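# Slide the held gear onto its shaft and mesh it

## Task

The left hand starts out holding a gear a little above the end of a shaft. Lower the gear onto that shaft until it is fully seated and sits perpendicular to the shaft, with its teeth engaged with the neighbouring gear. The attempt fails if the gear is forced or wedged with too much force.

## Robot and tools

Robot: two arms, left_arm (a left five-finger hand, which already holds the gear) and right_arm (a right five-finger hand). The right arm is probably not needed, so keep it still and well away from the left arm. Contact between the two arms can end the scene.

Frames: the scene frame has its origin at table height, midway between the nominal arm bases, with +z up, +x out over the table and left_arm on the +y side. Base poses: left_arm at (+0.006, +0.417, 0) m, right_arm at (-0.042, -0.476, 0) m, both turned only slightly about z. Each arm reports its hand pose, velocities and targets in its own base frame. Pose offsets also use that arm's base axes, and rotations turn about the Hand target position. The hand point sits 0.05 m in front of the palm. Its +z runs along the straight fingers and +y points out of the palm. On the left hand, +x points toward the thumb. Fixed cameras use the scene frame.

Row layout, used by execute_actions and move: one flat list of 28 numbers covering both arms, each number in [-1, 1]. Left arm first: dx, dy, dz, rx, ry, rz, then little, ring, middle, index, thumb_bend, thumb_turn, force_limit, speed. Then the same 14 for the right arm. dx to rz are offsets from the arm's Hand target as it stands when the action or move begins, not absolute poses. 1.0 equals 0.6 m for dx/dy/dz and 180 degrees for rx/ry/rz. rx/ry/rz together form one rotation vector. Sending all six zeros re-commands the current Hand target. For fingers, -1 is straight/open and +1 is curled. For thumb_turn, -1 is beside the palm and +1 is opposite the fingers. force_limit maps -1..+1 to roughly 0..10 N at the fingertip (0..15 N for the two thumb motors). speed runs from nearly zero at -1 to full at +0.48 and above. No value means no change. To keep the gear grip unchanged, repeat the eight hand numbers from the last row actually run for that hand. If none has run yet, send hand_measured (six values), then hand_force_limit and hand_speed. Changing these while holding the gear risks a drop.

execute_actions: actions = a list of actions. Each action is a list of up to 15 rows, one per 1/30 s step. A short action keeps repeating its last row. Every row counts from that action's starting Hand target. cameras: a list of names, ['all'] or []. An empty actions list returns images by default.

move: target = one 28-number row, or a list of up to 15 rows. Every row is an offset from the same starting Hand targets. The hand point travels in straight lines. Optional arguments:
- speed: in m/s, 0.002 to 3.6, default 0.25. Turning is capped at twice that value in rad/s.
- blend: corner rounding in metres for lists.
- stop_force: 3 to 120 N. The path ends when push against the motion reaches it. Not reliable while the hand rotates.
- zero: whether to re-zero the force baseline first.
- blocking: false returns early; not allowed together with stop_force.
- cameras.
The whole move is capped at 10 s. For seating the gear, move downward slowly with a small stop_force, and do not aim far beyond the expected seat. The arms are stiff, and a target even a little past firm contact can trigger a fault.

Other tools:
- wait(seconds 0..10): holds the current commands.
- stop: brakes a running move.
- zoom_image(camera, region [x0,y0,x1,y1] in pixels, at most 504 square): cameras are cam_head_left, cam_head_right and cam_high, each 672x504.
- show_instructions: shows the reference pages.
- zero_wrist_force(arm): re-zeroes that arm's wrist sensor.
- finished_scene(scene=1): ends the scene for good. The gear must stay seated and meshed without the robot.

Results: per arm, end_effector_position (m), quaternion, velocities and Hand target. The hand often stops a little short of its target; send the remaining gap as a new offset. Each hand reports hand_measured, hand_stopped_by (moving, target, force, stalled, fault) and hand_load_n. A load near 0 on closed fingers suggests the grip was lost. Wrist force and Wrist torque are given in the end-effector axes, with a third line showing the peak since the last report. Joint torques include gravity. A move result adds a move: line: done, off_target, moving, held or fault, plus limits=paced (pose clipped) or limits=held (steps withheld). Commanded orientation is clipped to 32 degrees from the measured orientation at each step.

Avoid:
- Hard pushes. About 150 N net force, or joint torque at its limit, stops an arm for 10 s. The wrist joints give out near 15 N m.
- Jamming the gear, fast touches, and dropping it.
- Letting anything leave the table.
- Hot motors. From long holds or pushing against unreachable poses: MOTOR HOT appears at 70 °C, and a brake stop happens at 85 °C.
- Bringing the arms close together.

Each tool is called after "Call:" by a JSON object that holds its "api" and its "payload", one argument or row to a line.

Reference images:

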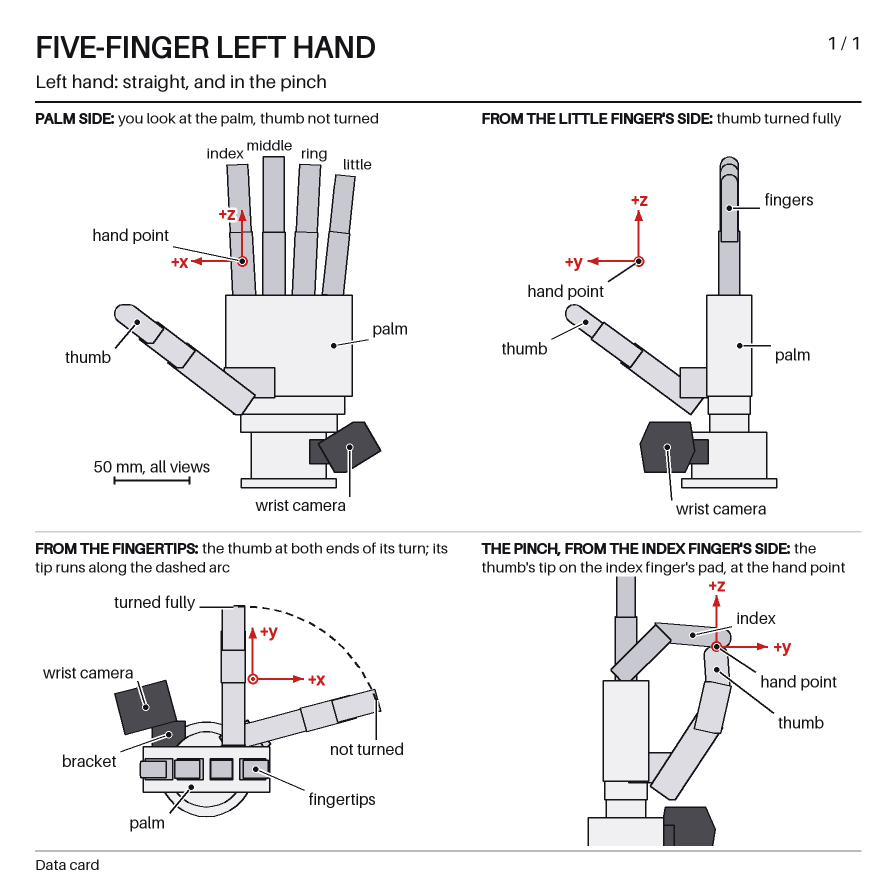

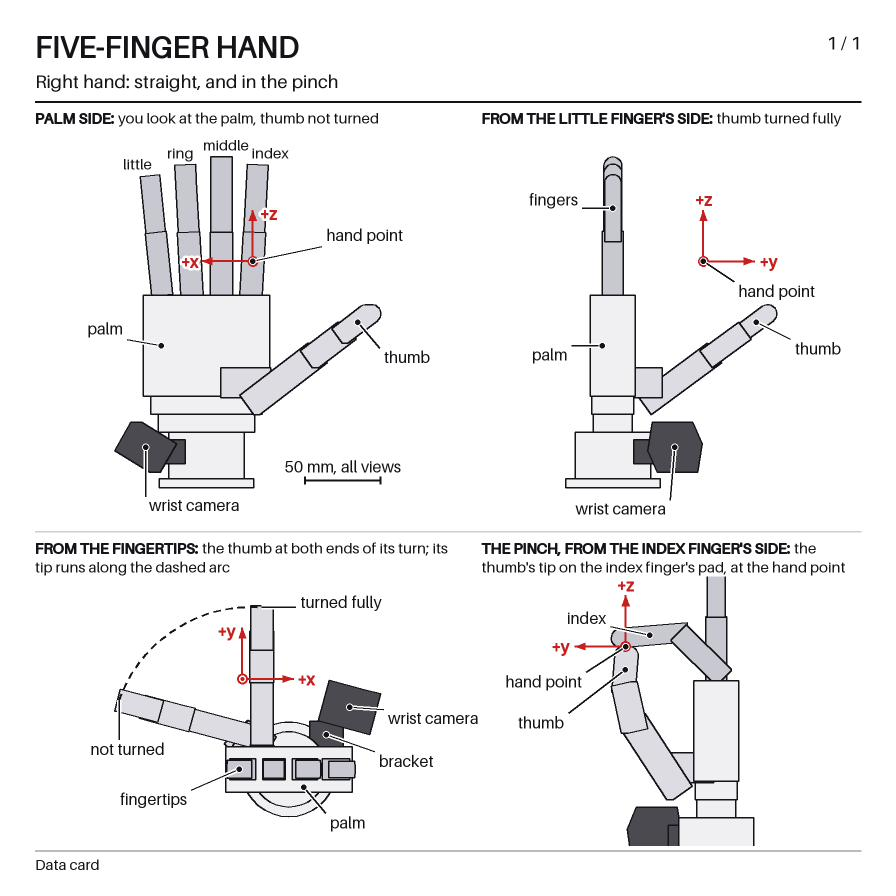

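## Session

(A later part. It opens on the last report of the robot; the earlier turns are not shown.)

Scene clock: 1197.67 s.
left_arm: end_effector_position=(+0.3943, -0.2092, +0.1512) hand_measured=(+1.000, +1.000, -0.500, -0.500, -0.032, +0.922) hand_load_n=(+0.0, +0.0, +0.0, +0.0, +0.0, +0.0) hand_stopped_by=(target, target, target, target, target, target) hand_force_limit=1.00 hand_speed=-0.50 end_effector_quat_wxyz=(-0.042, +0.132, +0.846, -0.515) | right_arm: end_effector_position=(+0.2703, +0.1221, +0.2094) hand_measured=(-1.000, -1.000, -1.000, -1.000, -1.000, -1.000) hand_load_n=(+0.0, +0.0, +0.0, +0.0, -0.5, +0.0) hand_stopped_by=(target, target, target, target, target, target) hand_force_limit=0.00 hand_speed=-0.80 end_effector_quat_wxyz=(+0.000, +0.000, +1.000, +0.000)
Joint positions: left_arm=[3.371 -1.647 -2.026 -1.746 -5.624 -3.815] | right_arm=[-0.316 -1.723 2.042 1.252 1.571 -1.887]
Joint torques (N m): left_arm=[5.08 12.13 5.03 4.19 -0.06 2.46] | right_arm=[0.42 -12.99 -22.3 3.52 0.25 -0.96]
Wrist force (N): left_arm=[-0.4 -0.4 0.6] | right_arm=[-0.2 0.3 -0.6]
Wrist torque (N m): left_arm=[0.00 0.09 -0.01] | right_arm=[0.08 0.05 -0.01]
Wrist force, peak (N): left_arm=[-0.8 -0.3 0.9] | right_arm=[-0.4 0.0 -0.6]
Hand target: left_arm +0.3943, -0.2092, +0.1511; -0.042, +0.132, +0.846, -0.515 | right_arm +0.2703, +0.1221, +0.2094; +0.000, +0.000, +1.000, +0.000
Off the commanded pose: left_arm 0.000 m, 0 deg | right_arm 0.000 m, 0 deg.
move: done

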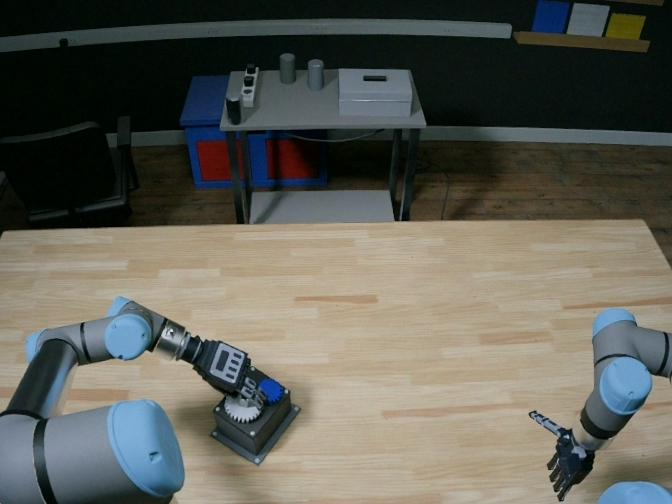

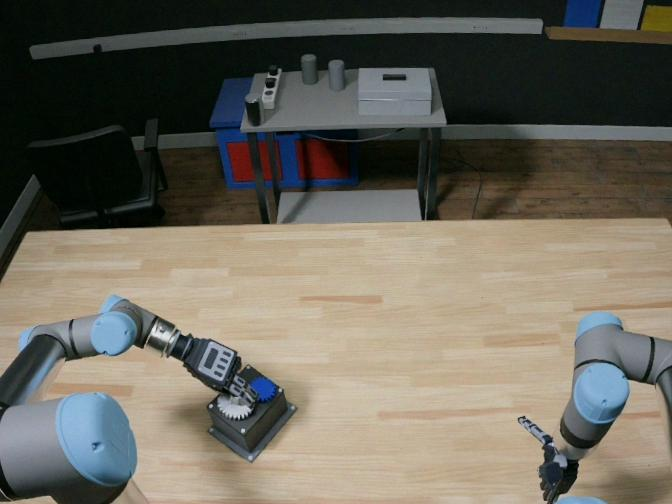

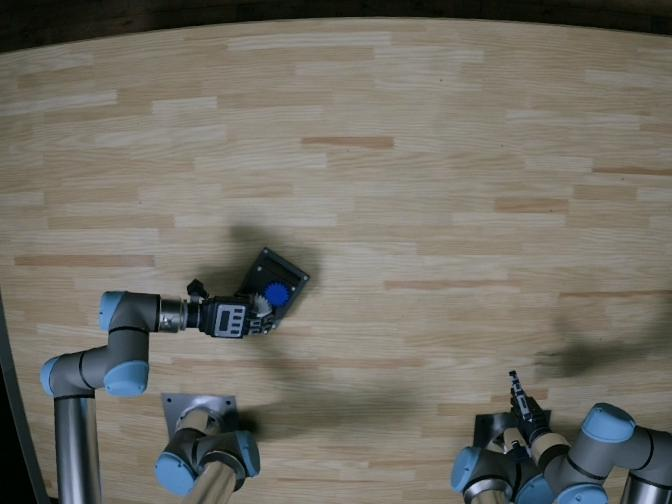

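Gear stays. Continue up along the axis, then away.

Call:
{"api": "move", "payload": {
  "target": [
    [-0.0123,-0.0223,0.1308,0,0,0,1.0,1.0,-0.5,-0.5,-0.032,0.922,1.0,-0.5,0,0,0,0,0,0,-1,-1,-1,-1,-1,-1,0,-0.8],
    [-0.0123,0.22,0.16,0,0,0,1.0,1.0,-0.5,-0.5,-0.032,0.922,1.0,-0.5,0,0,0,0,0,0,-1,-1,-1,-1,-1,-1,0,-0.8]
  ],
  "speed": [0.05,0.12],
  "blend": [0.01,0],
  "cameras": ["all"]
}}

Call:
{"api": "zoom_image", "payload": {
  "camera": "cam_head_right",
  "region": [202, 360, 302, 435]
}}

Call:
{"api": "zoom_image", "payload": {
  "camera": "cam_head_left",
  "region": [205, 360, 305, 435]
}}

Call:
{"api": "zoom_image", "payload": {
  "camera": "cam_high",
  "region": [225, 270, 305, 330]
}}

Scene clock: 1214.67 s.
left_arm: end_effector_position=(+0.3870, -0.0772, +0.2471) hand_measured=(+1.000, +1.000, -0.500, -0.500, -0.032, +0.922) hand_load_n=(+0.0, +0.0, +0.0, +0.0, +0.0, +0.0) hand_stopped_by=(target, target, target, target, target, target) hand_force_limit=1.00 hand_speed=-0.50 end_effector_quat_wxyz=(-0.042, +0.132, +0.846, -0.515) | right_arm: end_effector_position=(+0.2703, +0.1221, +0.2094) hand_measured=(-1.000, -1.000, -1.000, -1.000, -1.000, -1.000) hand_load_n=(+0.0, +0.0, +0.0, +0.0, +0.0, +0.0) hand_stopped_by=(target, target, target, target, target, target) hand_force_limit=0.00 hand_speed=-0.80 end_effector_quat_wxyz=(+0.000, +0.000, +1.000, +0.000)
Joint positions: left_arm=[3.652 -1.588 -1.785 -2.252 -5.419 -3.534] | right_arm=[-0.316 -1.723 2.042 1.252 1.571 -1.887]
Joint torques (N m): left_arm=[5.11 36 6.99 2.66 -2.47 -0.98] | right_arm=[1.46 -13.5 -23.04 3.69 0.23 -0.68]
Wrist force (N): left_arm=[-0.5 -0.2 1.0] | right_arm=[-0.1 0.2 -0.2]
Wrist torque (N m): left_arm=[-0.02 0.11 -0.04] | right_arm=[0.04 0.03 -0.01]
Wrist force, peak (N): left_arm=[-0.8 -1.0 1.3] | right_arm=[0.2 0.3 -0.7]
Hand target: left_arm +0.3870, -0.0772, +0.2471; -0.042, +0.132, +0.846, -0.515 | right_arm +0.2703, +0.1221, +0.2094; +0.000, +0.000, +1.000, +0.000
Off the commanded pose: left_arm 0.000 m, 0 deg | right_arm 0.000 m, 0 deg.
move: done

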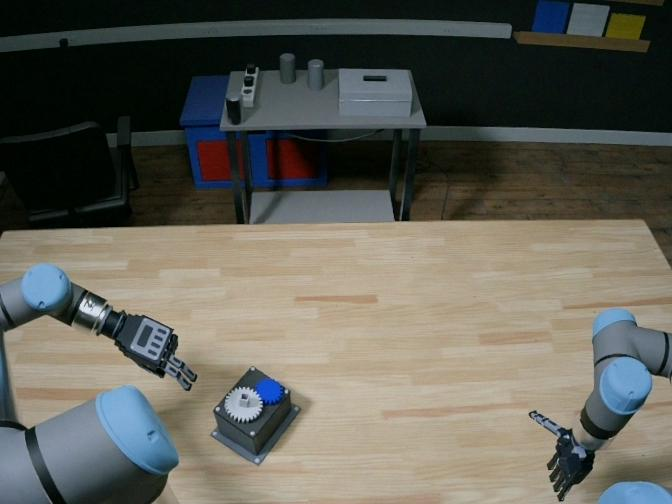

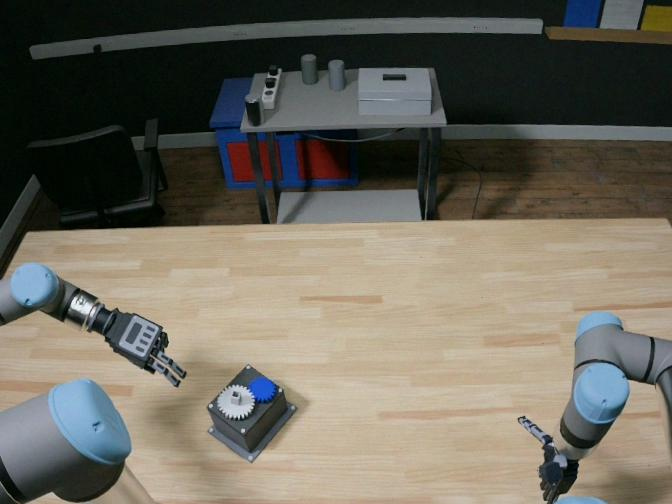

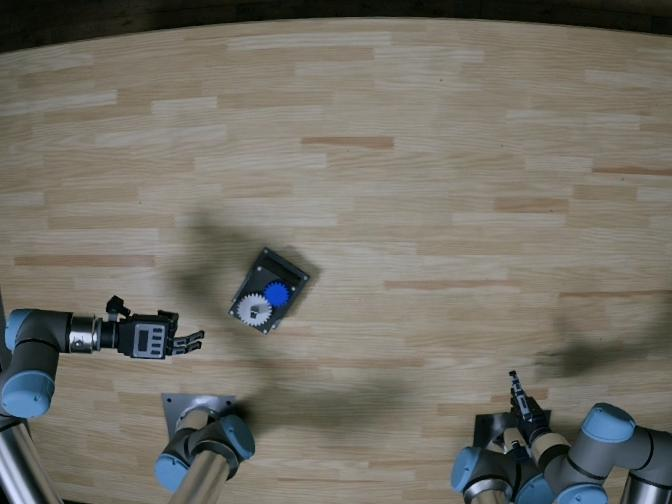

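Scaled by 5.040 from the camera's 672x504 image, which has a finer 960x720 frame.

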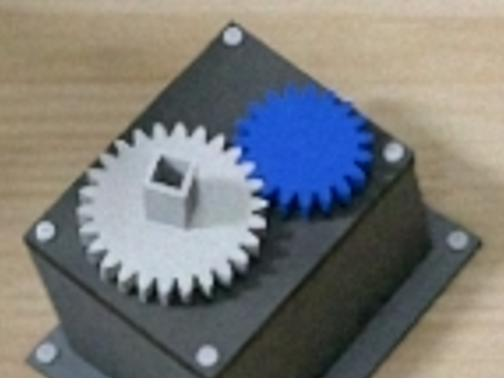

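Scaled by 5.040 from the camera's 672x504 image, which has a finer 960x720 frame.

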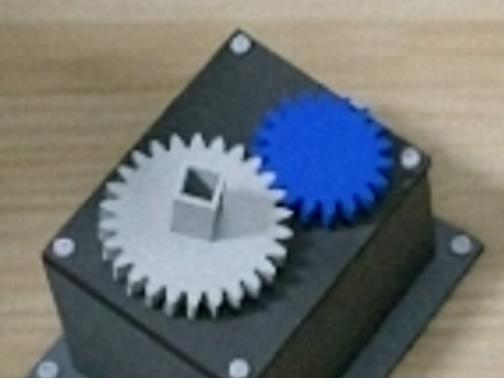

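Scaled by 6.300 from the camera's 672x504 image, which has a finer 960x720 frame.

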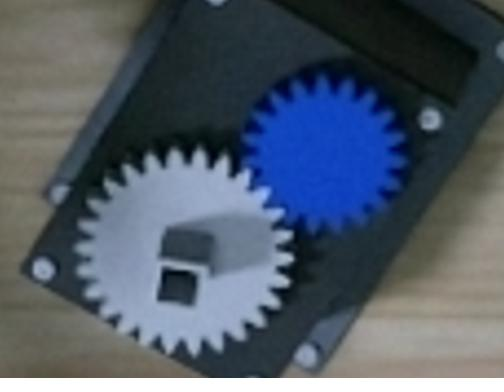

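Call:
{"api": "zoom_image", "payload": {
  "camera": "cam_high",
  "region": [254, 286, 282, 312]
}}

Call:
{"api": "zoom_image", "payload": {
  "camera": "cam_head_left",
  "region": [242, 378, 270, 406]
}}

Call:
{"api": "zoom_image", "payload": {
  "camera": "cam_head_right",
  "region": [236, 378, 264, 406]
}}

Scaled by 18.000 from the camera's 672x504 image, which has a finer 960x720 frame.

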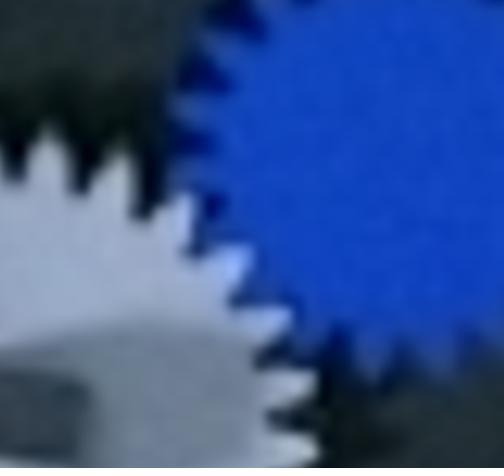

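Scaled by 18.000 from the camera's 672x504 image, which has a finer 960x720 frame.

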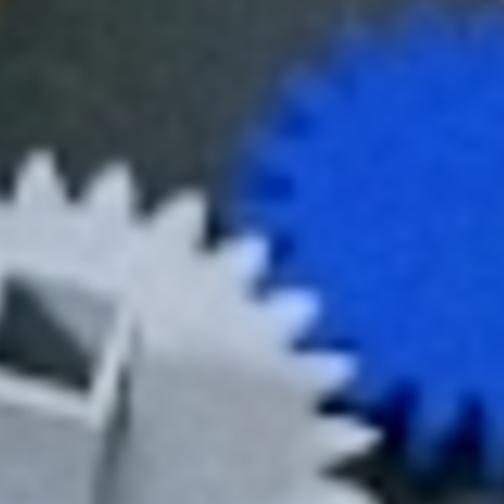

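Scaled by 18.000 from the camera's 672x504 image, which has a finer 960x720 frame.

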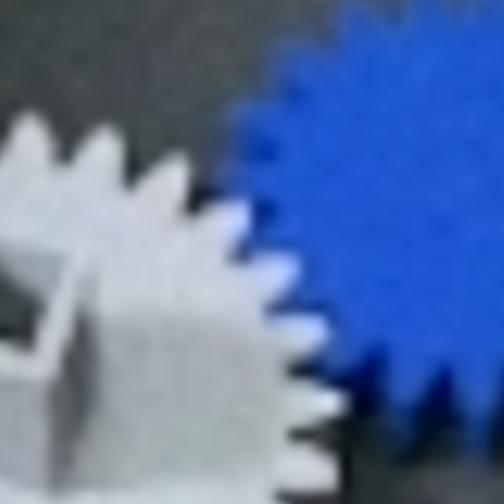

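Call:
{"api": "zoom_image", "payload": {
  "camera": "cam_head_right",
  "region": [246, 387, 258, 399]
}}

Call:
{"api": "zoom_image", "payload": {
  "camera": "cam_head_left",
  "region": [252, 388, 264, 400]
}}

Call:
{"api": "zoom_image", "payload": {
  "camera": "cam_high",
  "region": [262, 294, 274, 306]
}}

Scaled by 42.000 from the camera's 672x504 image, which has a finer 960x720 frame.

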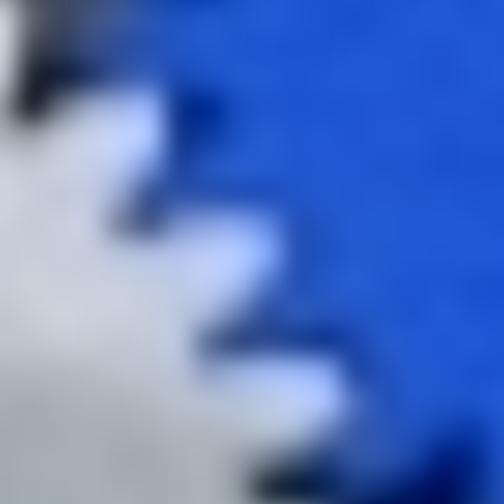

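Scaled by 42.000 from the camera's 672x504 image, which has a finer 960x720 frame.

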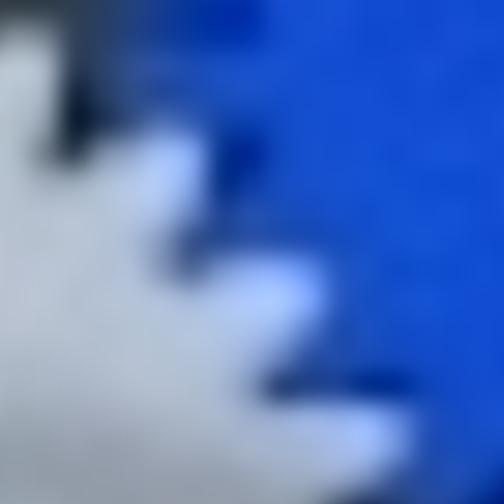

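Scaled by 42.000 from the camera's 672x504 image, which has a finer 960x720 frame.

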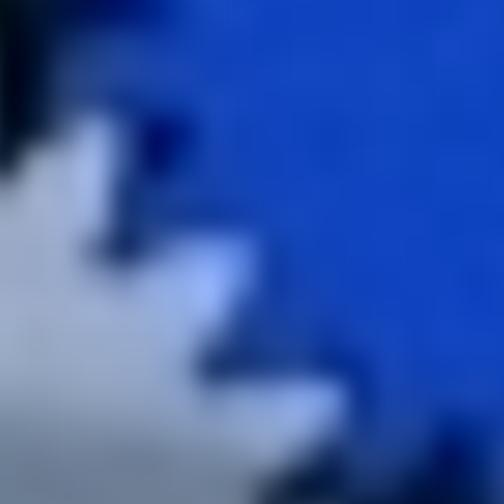

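Call:
{"api": "zoom_image", "payload": {
  "camera": "cam_head_left",
  "region": [222, 380, 290, 428]
}}

Call:
{"api": "zoom_image", "payload": {
  "camera": "cam_head_right",
  "region": [214, 374, 282, 422]
}}

Call:
{"api": "zoom_image", "payload": {
  "camera": "cam_high",
  "region": [232, 276, 296, 332]
}}

Scaled by 7.412 from the camera's 672x504 image, which has a finer 960x720 frame.

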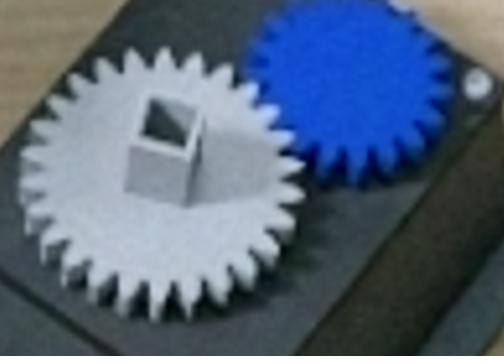

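Scaled by 7.412 from the camera's 672x504 image, which has a finer 960x720 frame.

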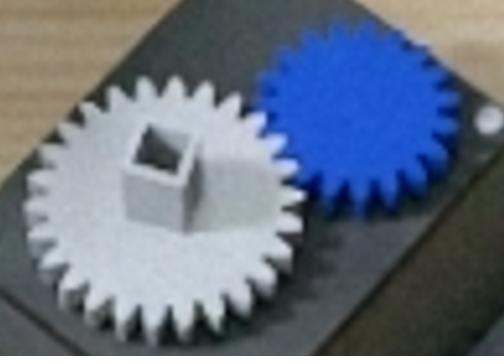

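Scaled by 7.875 from the camera's 672x504 image, which has a finer 960x720 frame.

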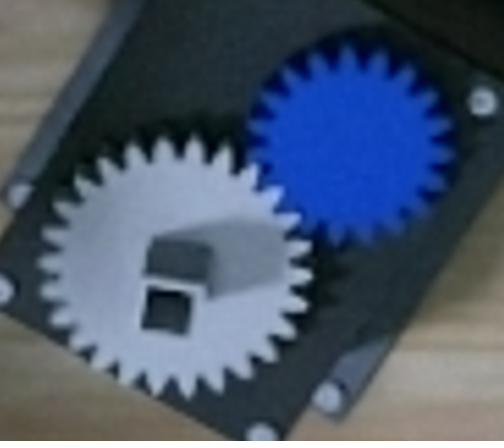

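Call:
{"api": "move", "payload": {
  "target": [
    [-0.0040,-0.2548,-0.0137,0,0,0,1.0,1.0,1.0,1.0,-1.0,-1.0,1.0,0,0,0,0,0,0,0,-1,-1,-1,-1,-1,-1,0,-0.8],
    [0.0022,-0.2437,-0.0790,0,0,0,1.0,1.0,1.0,1.0,-1.0,-1.0,1.0,0,0,0,0,0,0,0,-1,-1,-1,-1,-1,-1,0,-0.8]
  ],
  "speed": [0.12,0.05],
  "blend": [0.01,0],
  "cameras": ["all"]
}}

Call:
{"api": "zoom_image", "payload": {
  "camera": "cam_head_right",
  "region": [192, 340, 302, 425]
}}

Call:
{"api": "zoom_image", "payload": {
  "camera": "cam_high",
  "region": [205, 270, 305, 345]
}}

Scene clock: 1307.83 s.
left_arm: end_effector_position=(+0.3883, -0.2233, +0.1996) hand_measured=(+1.000, +1.000, +1.000, +1.000, -1.000, -1.000) hand_load_n=(+0.0, +0.0, +0.0, +0.0, +0.0, +0.0) hand_stopped_by=(target, target, target, target, target, target) hand_force_limit=1.00 hand_speed=0.00 end_effector_quat_wxyz=(-0.042, +0.132, +0.846, -0.515) | right_arm: end_effector_position=(+0.2703, +0.1221, +0.2094) hand_measured=(-1.000, -1.000, -1.000, -1.000, -1.000, -1.000) hand_load_n=(+0.0, +0.0, +0.0, +0.0, +0.0, +0.0) hand_stopped_by=(target, target, target, target, target, target) hand_force_limit=0.00 hand_speed=-0.80 end_effector_quat_wxyz=(+0.000, +0.000, +1.000, +0.000)
Joint positions: left_arm=[3.343 -1.577 -1.967 -1.846 -5.642 -3.851] | right_arm=[-0.316 -1.723 2.042 1.252 1.571 -1.887]
Joint torques (N m): left_arm=[-6.32 35.46 30 -1.81 -0.72 -1.98] | right_arm=[1.05 -13.26 -22.93 3.71 0.29 -0.73]
Wrist force (N): left_arm=[-0.5 -0.2 0.7] | right_arm=[-0.1 0.0 -0.5]
Wrist torque (N m): left_arm=[0.02 0.10 -0.02] | right_arm=[0.03 0.03 0.00]
Wrist force, peak (N): left_arm=[-0.7 -1.1 1.4] | right_arm=[0.0 0.1 -0.7]
Hand target: left_arm +0.3883, -0.2234, +0.1997; -0.042, +0.132, +0.846, -0.515 | right_arm +0.2703, +0.1221, +0.2094; +0.000, +0.000, +1.000, +0.000
Off the commanded pose: left_arm 0.000 m, 0 deg | right_arm 0.000 m, 0 deg.
move: done

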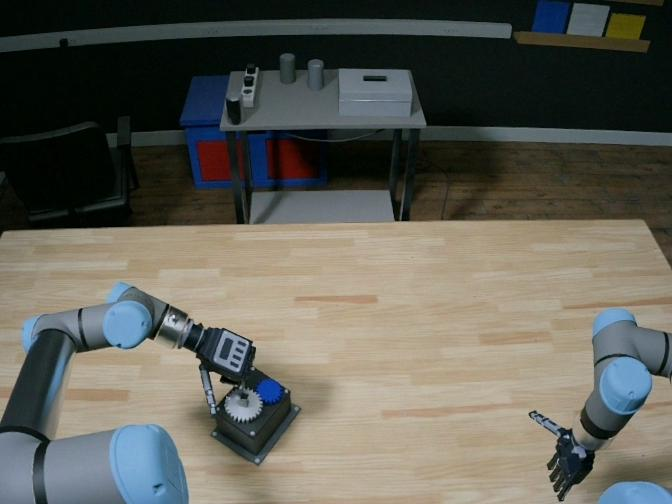

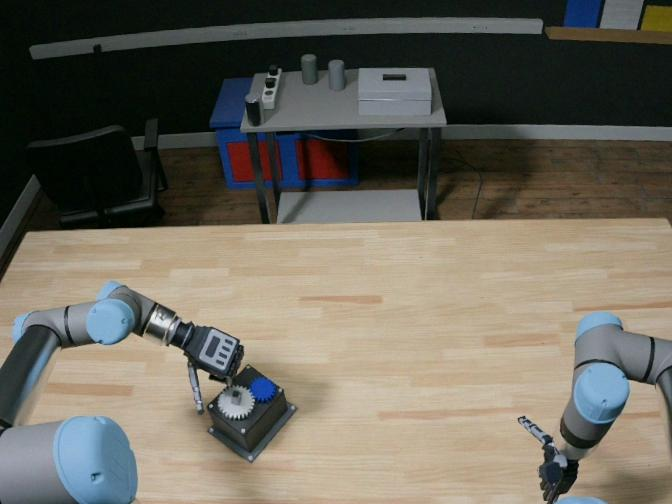

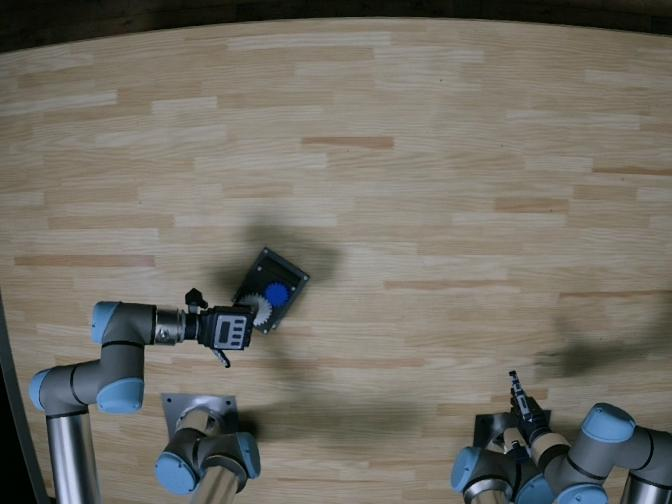

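Scaled by 4.582 from the camera's 672x504 image, which has a finer 960x720 frame.

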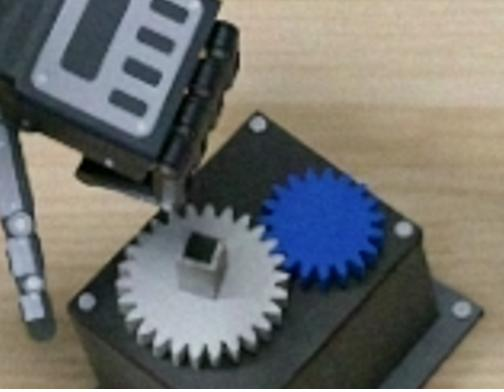

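Scaled by 5.040 from the camera's 672x504 image, which has a finer 960x720 frame.

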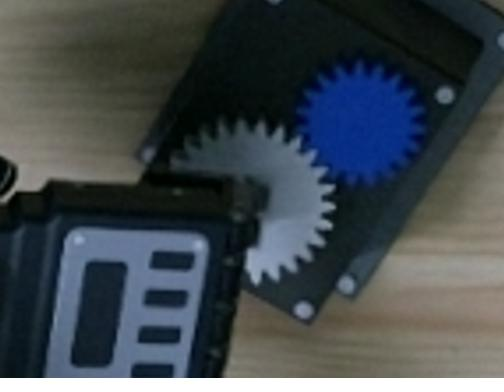

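Call:
{"api": "move", "payload": {
  "target": [
    [-0.0033,-0.0127,-0.0025,0,0,0,1.0,1.0,1.0,1.0,-1.0,-1.0,1.0,0,0,0,0,0,0,0,-1,-1,-1,-1,-1,-1,0,-0.8],
    [-0.0002,-0.0071,-0.0352,0,0,0,1.0,1.0,1.0,1.0,-1.0,-1.0,1.0,0,0,0,0,0,0,0,-1,-1,-1,-1,-1,-1,0,-0.8]
  ],
  "speed": [0.02,0.02],
  "stop_force": 4,
  "cameras": ["all"]
}}

Call:
{"api": "zoom_image", "payload": {
  "camera": "cam_head_right",
  "region": [192, 340, 302, 425]
}}

Call:
{"api": "zoom_image", "payload": {
  "camera": "cam_high",
  "region": [205, 270, 305, 345]
}}

Scene clock: 1321.93 s.
left_arm: end_effector_position=(+0.3882, -0.2277, +0.1786) hand_measured=(+1.000, +1.000, +1.000, +1.000, -1.000, -1.000) hand_load_n=(+0.0, +0.0, +0.0, +0.0, +0.0, -0.5) hand_stopped_by=(target, target, target, target, target, target) hand_force_limit=1.00 hand_speed=0.00 end_effector_quat_wxyz=(-0.042, +0.132, +0.846, -0.515) | right_arm: end_effector_position=(+0.2703, +0.1221, +0.2094) hand_measured=(-1.000, -1.000, -1.000, -1.000, -1.000, -1.000) hand_load_n=(+0.0, +0.0, +0.0, -0.5, +0.0, +0.0) hand_stopped_by=(target, target, target, target, target, target) hand_force_limit=0.00 hand_speed=-0.80 end_effector_quat_wxyz=(+0.000, +0.000, +1.000, +0.000)
Joint positions: left_arm=[3.333 -1.6 -2.005 -1.775 -5.648 -3.864] | right_arm=[-0.316 -1.723 2.042 1.252 1.571 -1.887]
Joint torques (N m): left_arm=[-6.82 35.38 29.82 -1.55 -2.19 -1.94] | right_arm=[0.63 -13.57 -22.84 3.9 0.3 -0.84]
Wrist force (N): left_arm=[-0.7 -0.6 0.7] | right_arm=[-0.1 0.1 -0.5]
Wrist torque (N m): left_arm=[-0.04 0.12 0.08] | right_arm=[0.04 0.04 0.00]
Wrist force, peak (N): left_arm=[-0.6 -0.6 1.0] | right_arm=[0.0 0.3 -0.8]
Hand target: left_arm +0.3882, -0.2277, +0.1786; -0.042, +0.132, +0.846, -0.515 | right_arm +0.2703, +0.1221, +0.2094; +0.000, +0.000, +1.000, +0.000
Off the commanded pose: left_arm 0.000 m, 0 deg | right_arm 0.000 m, 0 deg.
move: done

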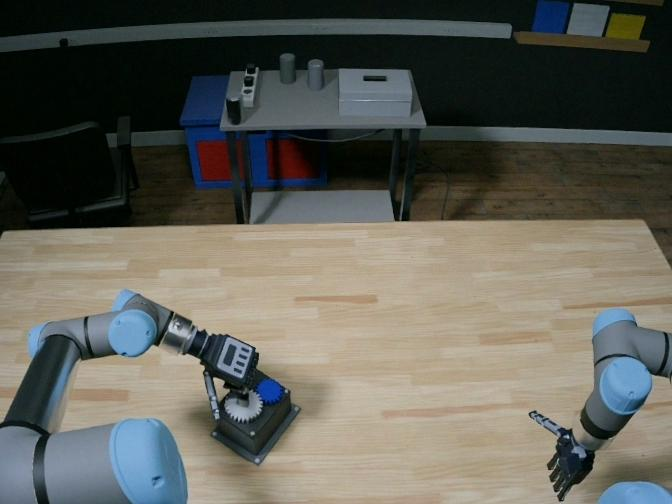

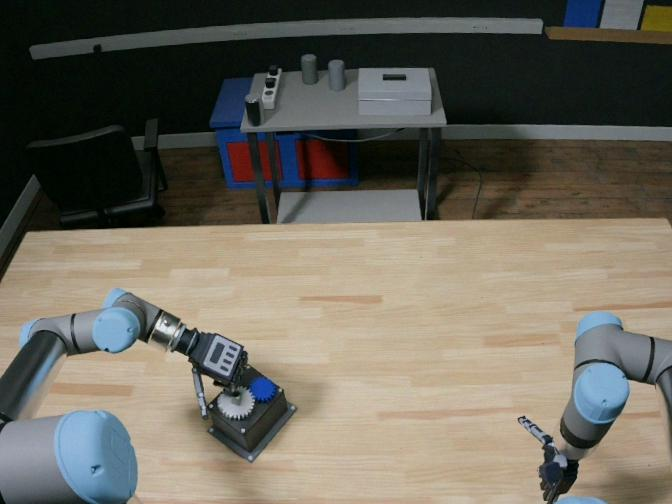

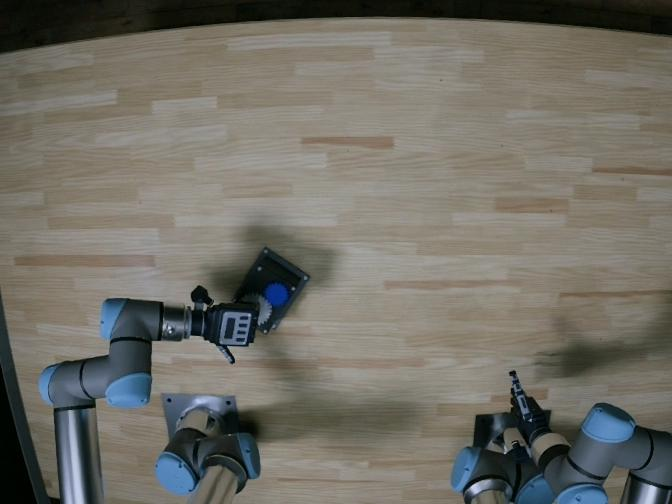

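Scaled by 4.582 from the camera's 672x504 image, which has a finer 960x720 frame.

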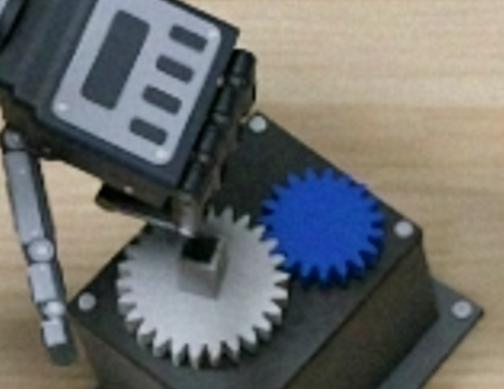

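Scaled by 5.040 from the camera's 672x504 image, which has a finer 960x720 frame.

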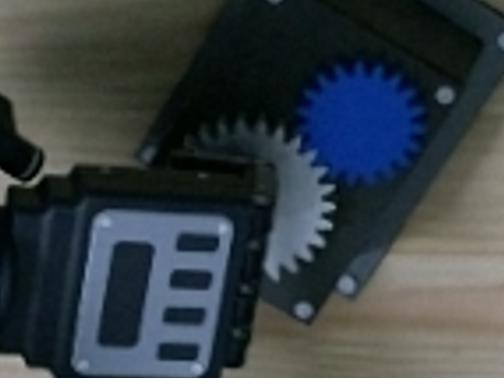

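Call:
{"api": "move", "payload": {
  "target": [0.0031,0.0056,-0.0327,0,0,0,1.0,1.0,1.0,1.0,-1.0,-1.0,1.0,0,0,0,0,0,0,0,-1,-1,-1,-1,-1,-1,0,-0.8],
  "speed": 0.015,
  "stop_force": 4,
  "cameras": ["all"]
}}

Call:
{"api": "zoom_image", "payload": {
  "camera": "cam_head_right",
  "region": [192, 360, 282, 425]
}}

Call:
{"api": "zoom_image", "payload": {
  "camera": "cam_head_left",
  "region": [200, 360, 290, 425]
}}

Scene clock: 1336.57 s.
left_arm: end_effector_position=(+0.3900, -0.2243, +0.1590) hand_measured=(+1.000, +1.000, +1.000, +1.000, -1.000, -1.000) hand_load_n=(+0.0, +0.0, +0.0, +0.0, +0.0, -0.5) hand_stopped_by=(target, target, target, target, target, target) hand_force_limit=1.00 hand_speed=0.00 end_effector_quat_wxyz=(-0.042, +0.132, +0.846, -0.515) | right_arm: end_effector_position=(+0.2703, +0.1221, +0.2094) hand_measured=(-1.000, -1.000, -1.000, -1.000, -1.000, -1.000) hand_load_n=(+0.0, +0.0, +0.0, +0.0, +0.0, +0.0) hand_stopped_by=(target, target, target, target, target, target) hand_force_limit=0.00 hand_speed=-0.80 end_effector_quat_wxyz=(+0.000, +0.000, +1.000, +0.000)
Joint positions: left_arm=[3.34 -1.628 -2.03 -1.729 -5.644 -3.855] | right_arm=[-0.316 -1.723 2.042 1.252 1.571 -1.887]
Joint torques (N m): left_arm=[-5.68 36.86 28.36 -1.72 -1.46 -2.11] | right_arm=[0.51 -13.26 -24.46 4.02 0.35 -0.82]
Wrist force (N): left_arm=[-0.6 -0.4 0.6] | right_arm=[0.0 0.2 -0.3]
Wrist torque (N m): left_arm=[0.00 0.13 -0.02] | right_arm=[0.04 0.02 0.00]
Wrist force, peak (N): left_arm=[-0.7 -0.7 0.7] | right_arm=[-0.4 0.5 -0.5]
Hand target: left_arm +0.3900, -0.2243, +0.1590; -0.042, +0.132, +0.846, -0.515 | right_arm +0.2703, +0.1221, +0.2094; +0.000, +0.000, +1.000, +0.000
Off the commanded pose: left_arm 0.000 m, 0 deg | right_arm 0.000 m, 0 deg.
move: done

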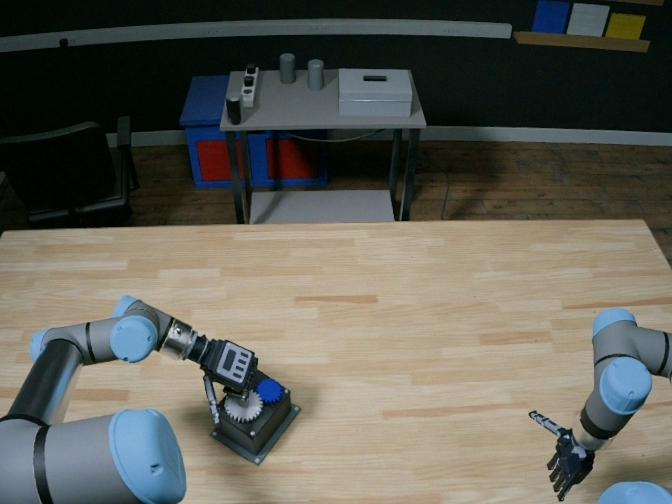

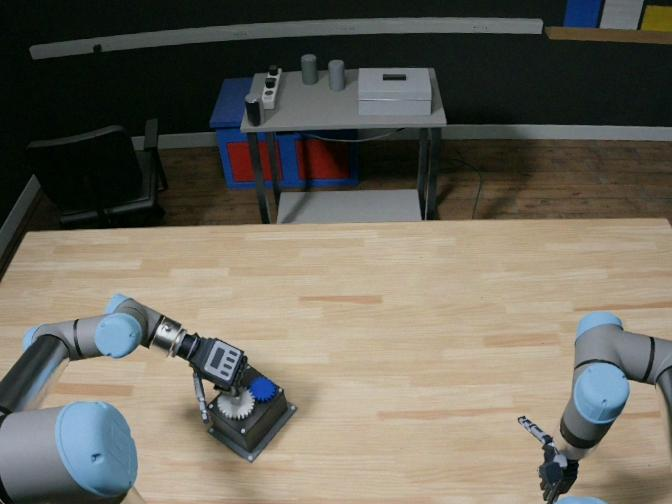

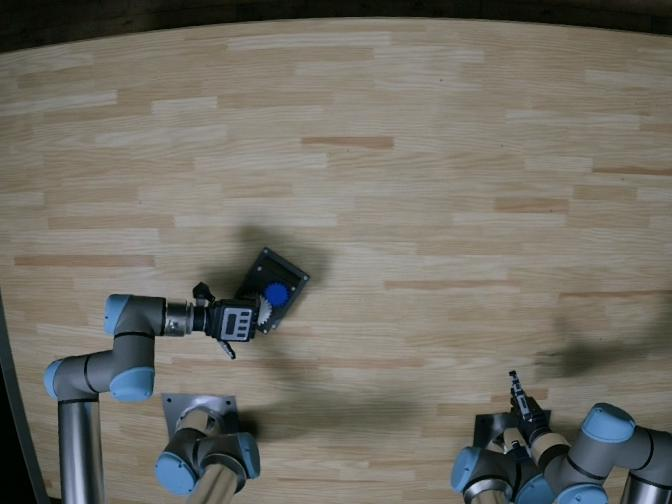

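Scaled by 5.600 from the camera's 672x504 image, which has a finer 960x720 frame.

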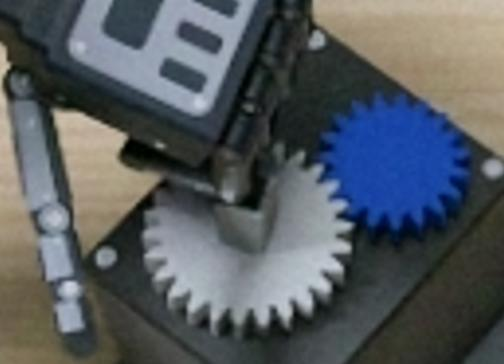

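Scaled by 5.600 from the camera's 672x504 image, which has a finer 960x720 frame.

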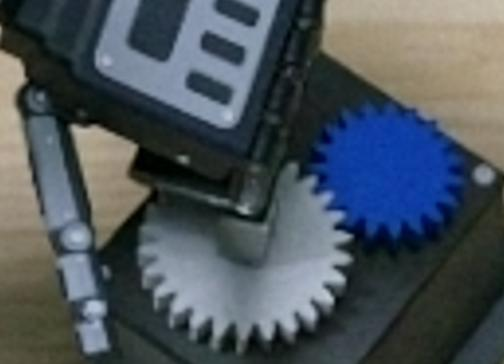

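Call:
{"api": "move", "payload": {
  "target": [0.0031,0.0056,-0.0327,0,0,0,1.0,1.0,1.0,1.0,-1.0,-1.0,1.0,0,0,0,0,0,0,0,-1,-1,-1,-1,-1,-1,0,-0.8],
  "speed": 0.01,
  "stop_force": 4,
  "cameras": ["all"]
}}

Call:
{"api": "zoom_image", "payload": {
  "camera": "cam_head_right",
  "region": [192, 360, 282, 425]
}}

Call:
{"api": "zoom_image", "payload": {
  "camera": "cam_head_left",
  "region": [200, 360, 290, 425]
}}

Scene clock: 1356.03 s.
left_arm: end_effector_position=(+0.3919, -0.2209, +0.1394) hand_measured=(+1.000, +1.000, +1.000, +1.000, -1.000, -1.000) hand_load_n=(+0.0, +0.0, +0.5, +0.0, +0.0, +0.0) hand_stopped_by=(target, target, target, target, target, target) hand_force_limit=1.00 hand_speed=0.00 end_effector_quat_wxyz=(-0.042, +0.132, +0.846, -0.515) | right_arm: end_effector_position=(+0.2703, +0.1221, +0.2094) hand_measured=(-1.000, -1.000, -1.000, -1.000, -1.000, -1.000) hand_load_n=(+0.0, +0.0, +0.0, +0.0, +0.0, +0.0) hand_stopped_by=(target, target, target, target, target, target) hand_force_limit=0.00 hand_speed=-0.80 end_effector_quat_wxyz=(+0.000, +0.000, +1.000, +0.000)
Joint positions: left_arm=[3.346 -1.659 -2.054 -1.682 -5.64 -3.847] | right_arm=[-0.316 -1.723 2.042 1.252 1.571 -1.887]
Joint torques (N m): left_arm=[-4.62 37.86 27.98 -1.75 -0.67 -1.95] | right_arm=[0.02 -12.8 -24.46 4.22 0.33 -0.97]
Wrist force (N): left_arm=[-0.7 -0.3 0.6] | right_arm=[-0.2 0.3 -0.3]
Wrist torque (N m): left_arm=[0.02 0.14 -0.03] | right_arm=[0.06 0.04 -0.01]
Wrist force, peak (N): left_arm=[-0.8 -0.5 0.8] | right_arm=[-0.3 0.1 -0.8]
Hand target: left_arm +0.3919, -0.2209, +0.1394; -0.042, +0.132, +0.846, -0.515 | right_arm +0.2703, +0.1221, +0.2094; +0.000, +0.000, +1.000, +0.000
Off the commanded pose: left_arm 0.000 m, 0 deg | right_arm 0.000 m, 0 deg.
move: done

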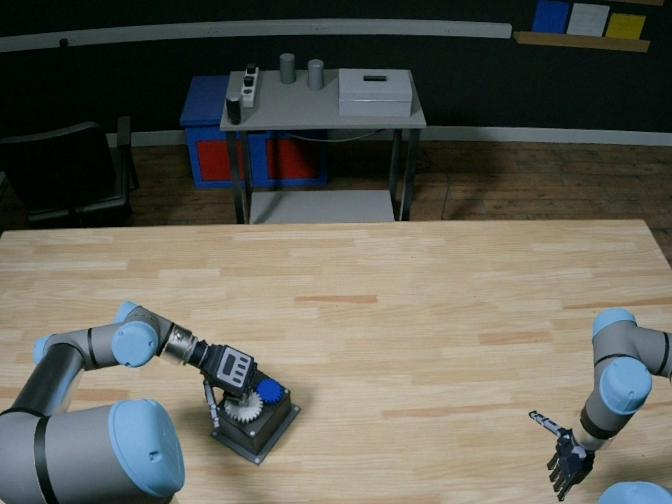

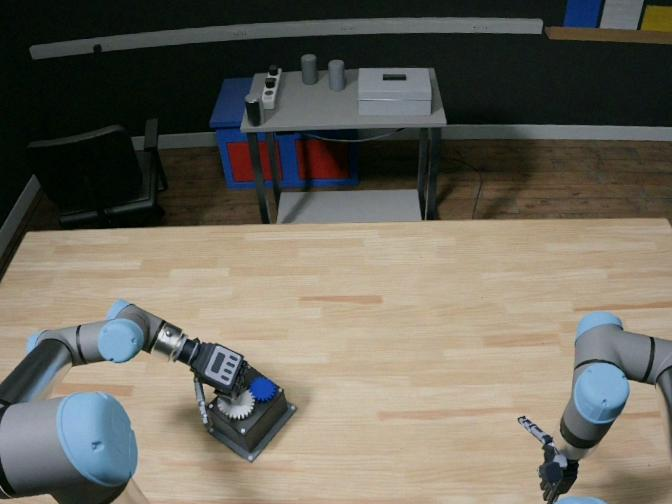

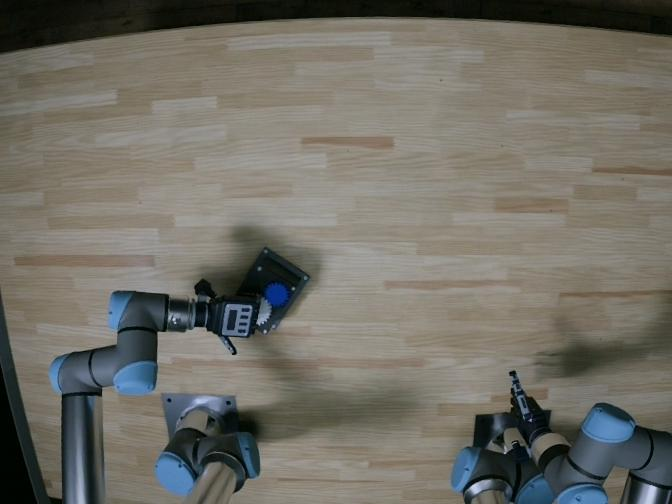

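Scaled by 5.600 from the camera's 672x504 image, which has a finer 960x720 frame.

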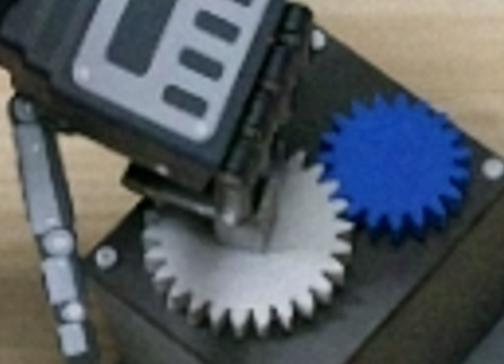

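Scaled by 5.600 from the camera's 672x504 image, which has a finer 960x720 frame.

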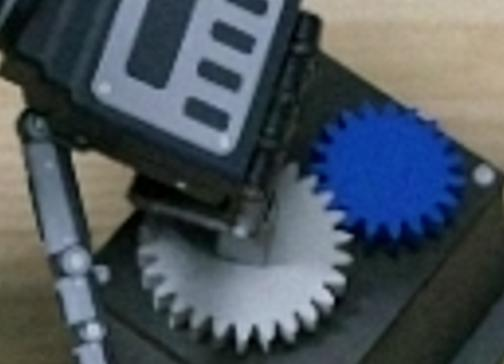

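Call:
{"api": "move", "payload": {
  "target": [0.0012,0.0022,-0.0131,0,0,0,1.0,1.0,1.0,1.0,-1.0,-1.0,1.0,0,0,0,0,0,0,0,-1,-1,-1,-1,-1,-1,0,-0.8],
  "speed": 0.008,
  "stop_force": 5,
  "cameras": ["cam_head_left","cam_head_right"]
}}

Call:
{"api": "zoom_image", "payload": {
  "camera": "cam_head_right",
  "region": [192, 360, 282, 425]
}}

Call:
{"api": "zoom_image", "payload": {
  "camera": "cam_head_left",
  "region": [200, 360, 290, 425]
}}

Scene clock: 1370.10 s.
left_arm: end_effector_position=(+0.3926, -0.2196, +0.1315) hand_measured=(+1.000, +1.000, +1.000, +1.000, -1.000, -1.000) hand_load_n=(+0.0, +0.0, +0.0, +0.0, +0.0, -0.5) hand_stopped_by=(target, target, target, target, target, target) hand_force_limit=1.00 hand_speed=0.00 end_effector_quat_wxyz=(-0.042, +0.132, +0.846, -0.515) | right_arm: end_effector_position=(+0.2703, +0.1221, +0.2094) hand_measured=(-1.000, -1.000, -1.000, -1.000, -1.000, -1.000) hand_load_n=(+0.0, +0.0, +0.0, +0.0, +0.0, +0.0) hand_stopped_by=(target, target, target, target, target, target) hand_force_limit=0.00 hand_speed=-0.80 end_effector_quat_wxyz=(+0.000, +0.000, +1.000, +0.000)
Joint positions: left_arm=[3.349 -1.672 -2.063 -1.662 -5.638 -3.843] | right_arm=[-0.316 -1.723 2.042 1.252 1.571 -1.887]
Joint torques (N m): left_arm=[2.49 35.98 20.42 -1.55 0.87 1.14] | right_arm=[-1.03 -14.27 -24.72 4.04 0.47 -1.05]
Wrist force (N): left_arm=[-0.7 -1.0 0.3] | right_arm=[0.1 0.1 -0.4]
Wrist torque (N m): left_arm=[0.03 0.14 -0.02] | right_arm=[0.04 0.00 0.01]
Wrist force, peak (N): left_arm=[-0.6 -1.3 0.4] | right_arm=[-0.3 0.3 -0.7]
Hand target: left_arm +0.3926, -0.2196, +0.1315; -0.042, +0.132, +0.846, -0.515 | right_arm +0.2703, +0.1221, +0.2094; +0.000, +0.000, +1.000, +0.000
Off the commanded pose: left_arm 0.000 m, 0 deg | right_arm 0.000 m, 0 deg.
move: done
Images, in order (width x height): cam_head_left 672x504, cam_head_right 672x504.

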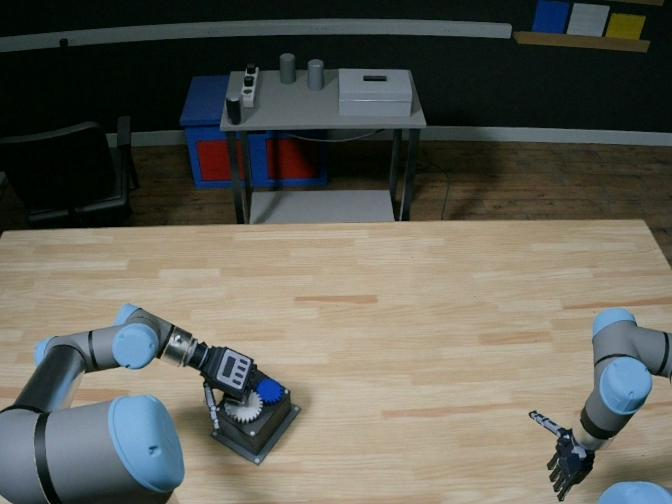

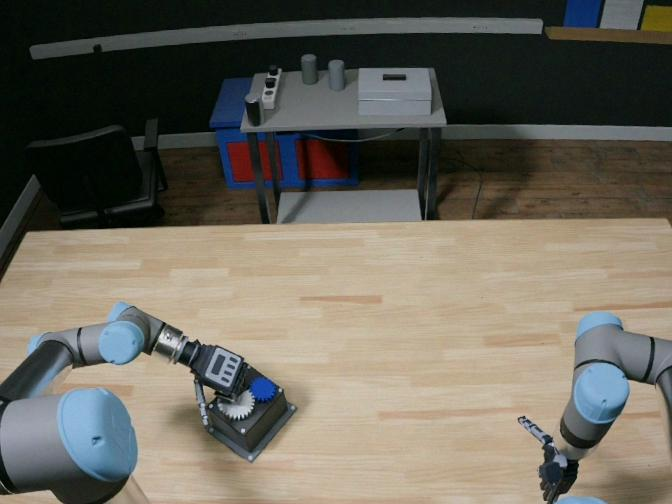

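Scaled by 5.600 from the camera's 672x504 image, which has a finer 960x720 frame.

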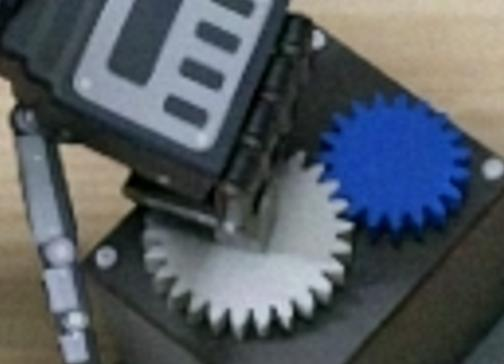

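Scaled by 5.600 from the camera's 672x504 image, which has a finer 960x720 frame.

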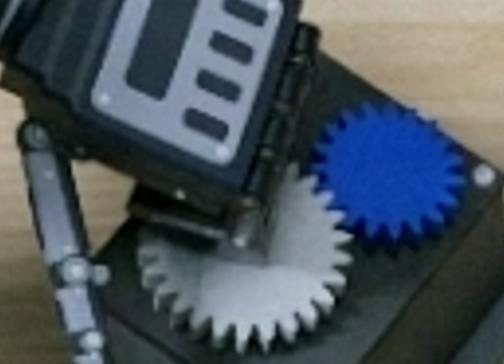

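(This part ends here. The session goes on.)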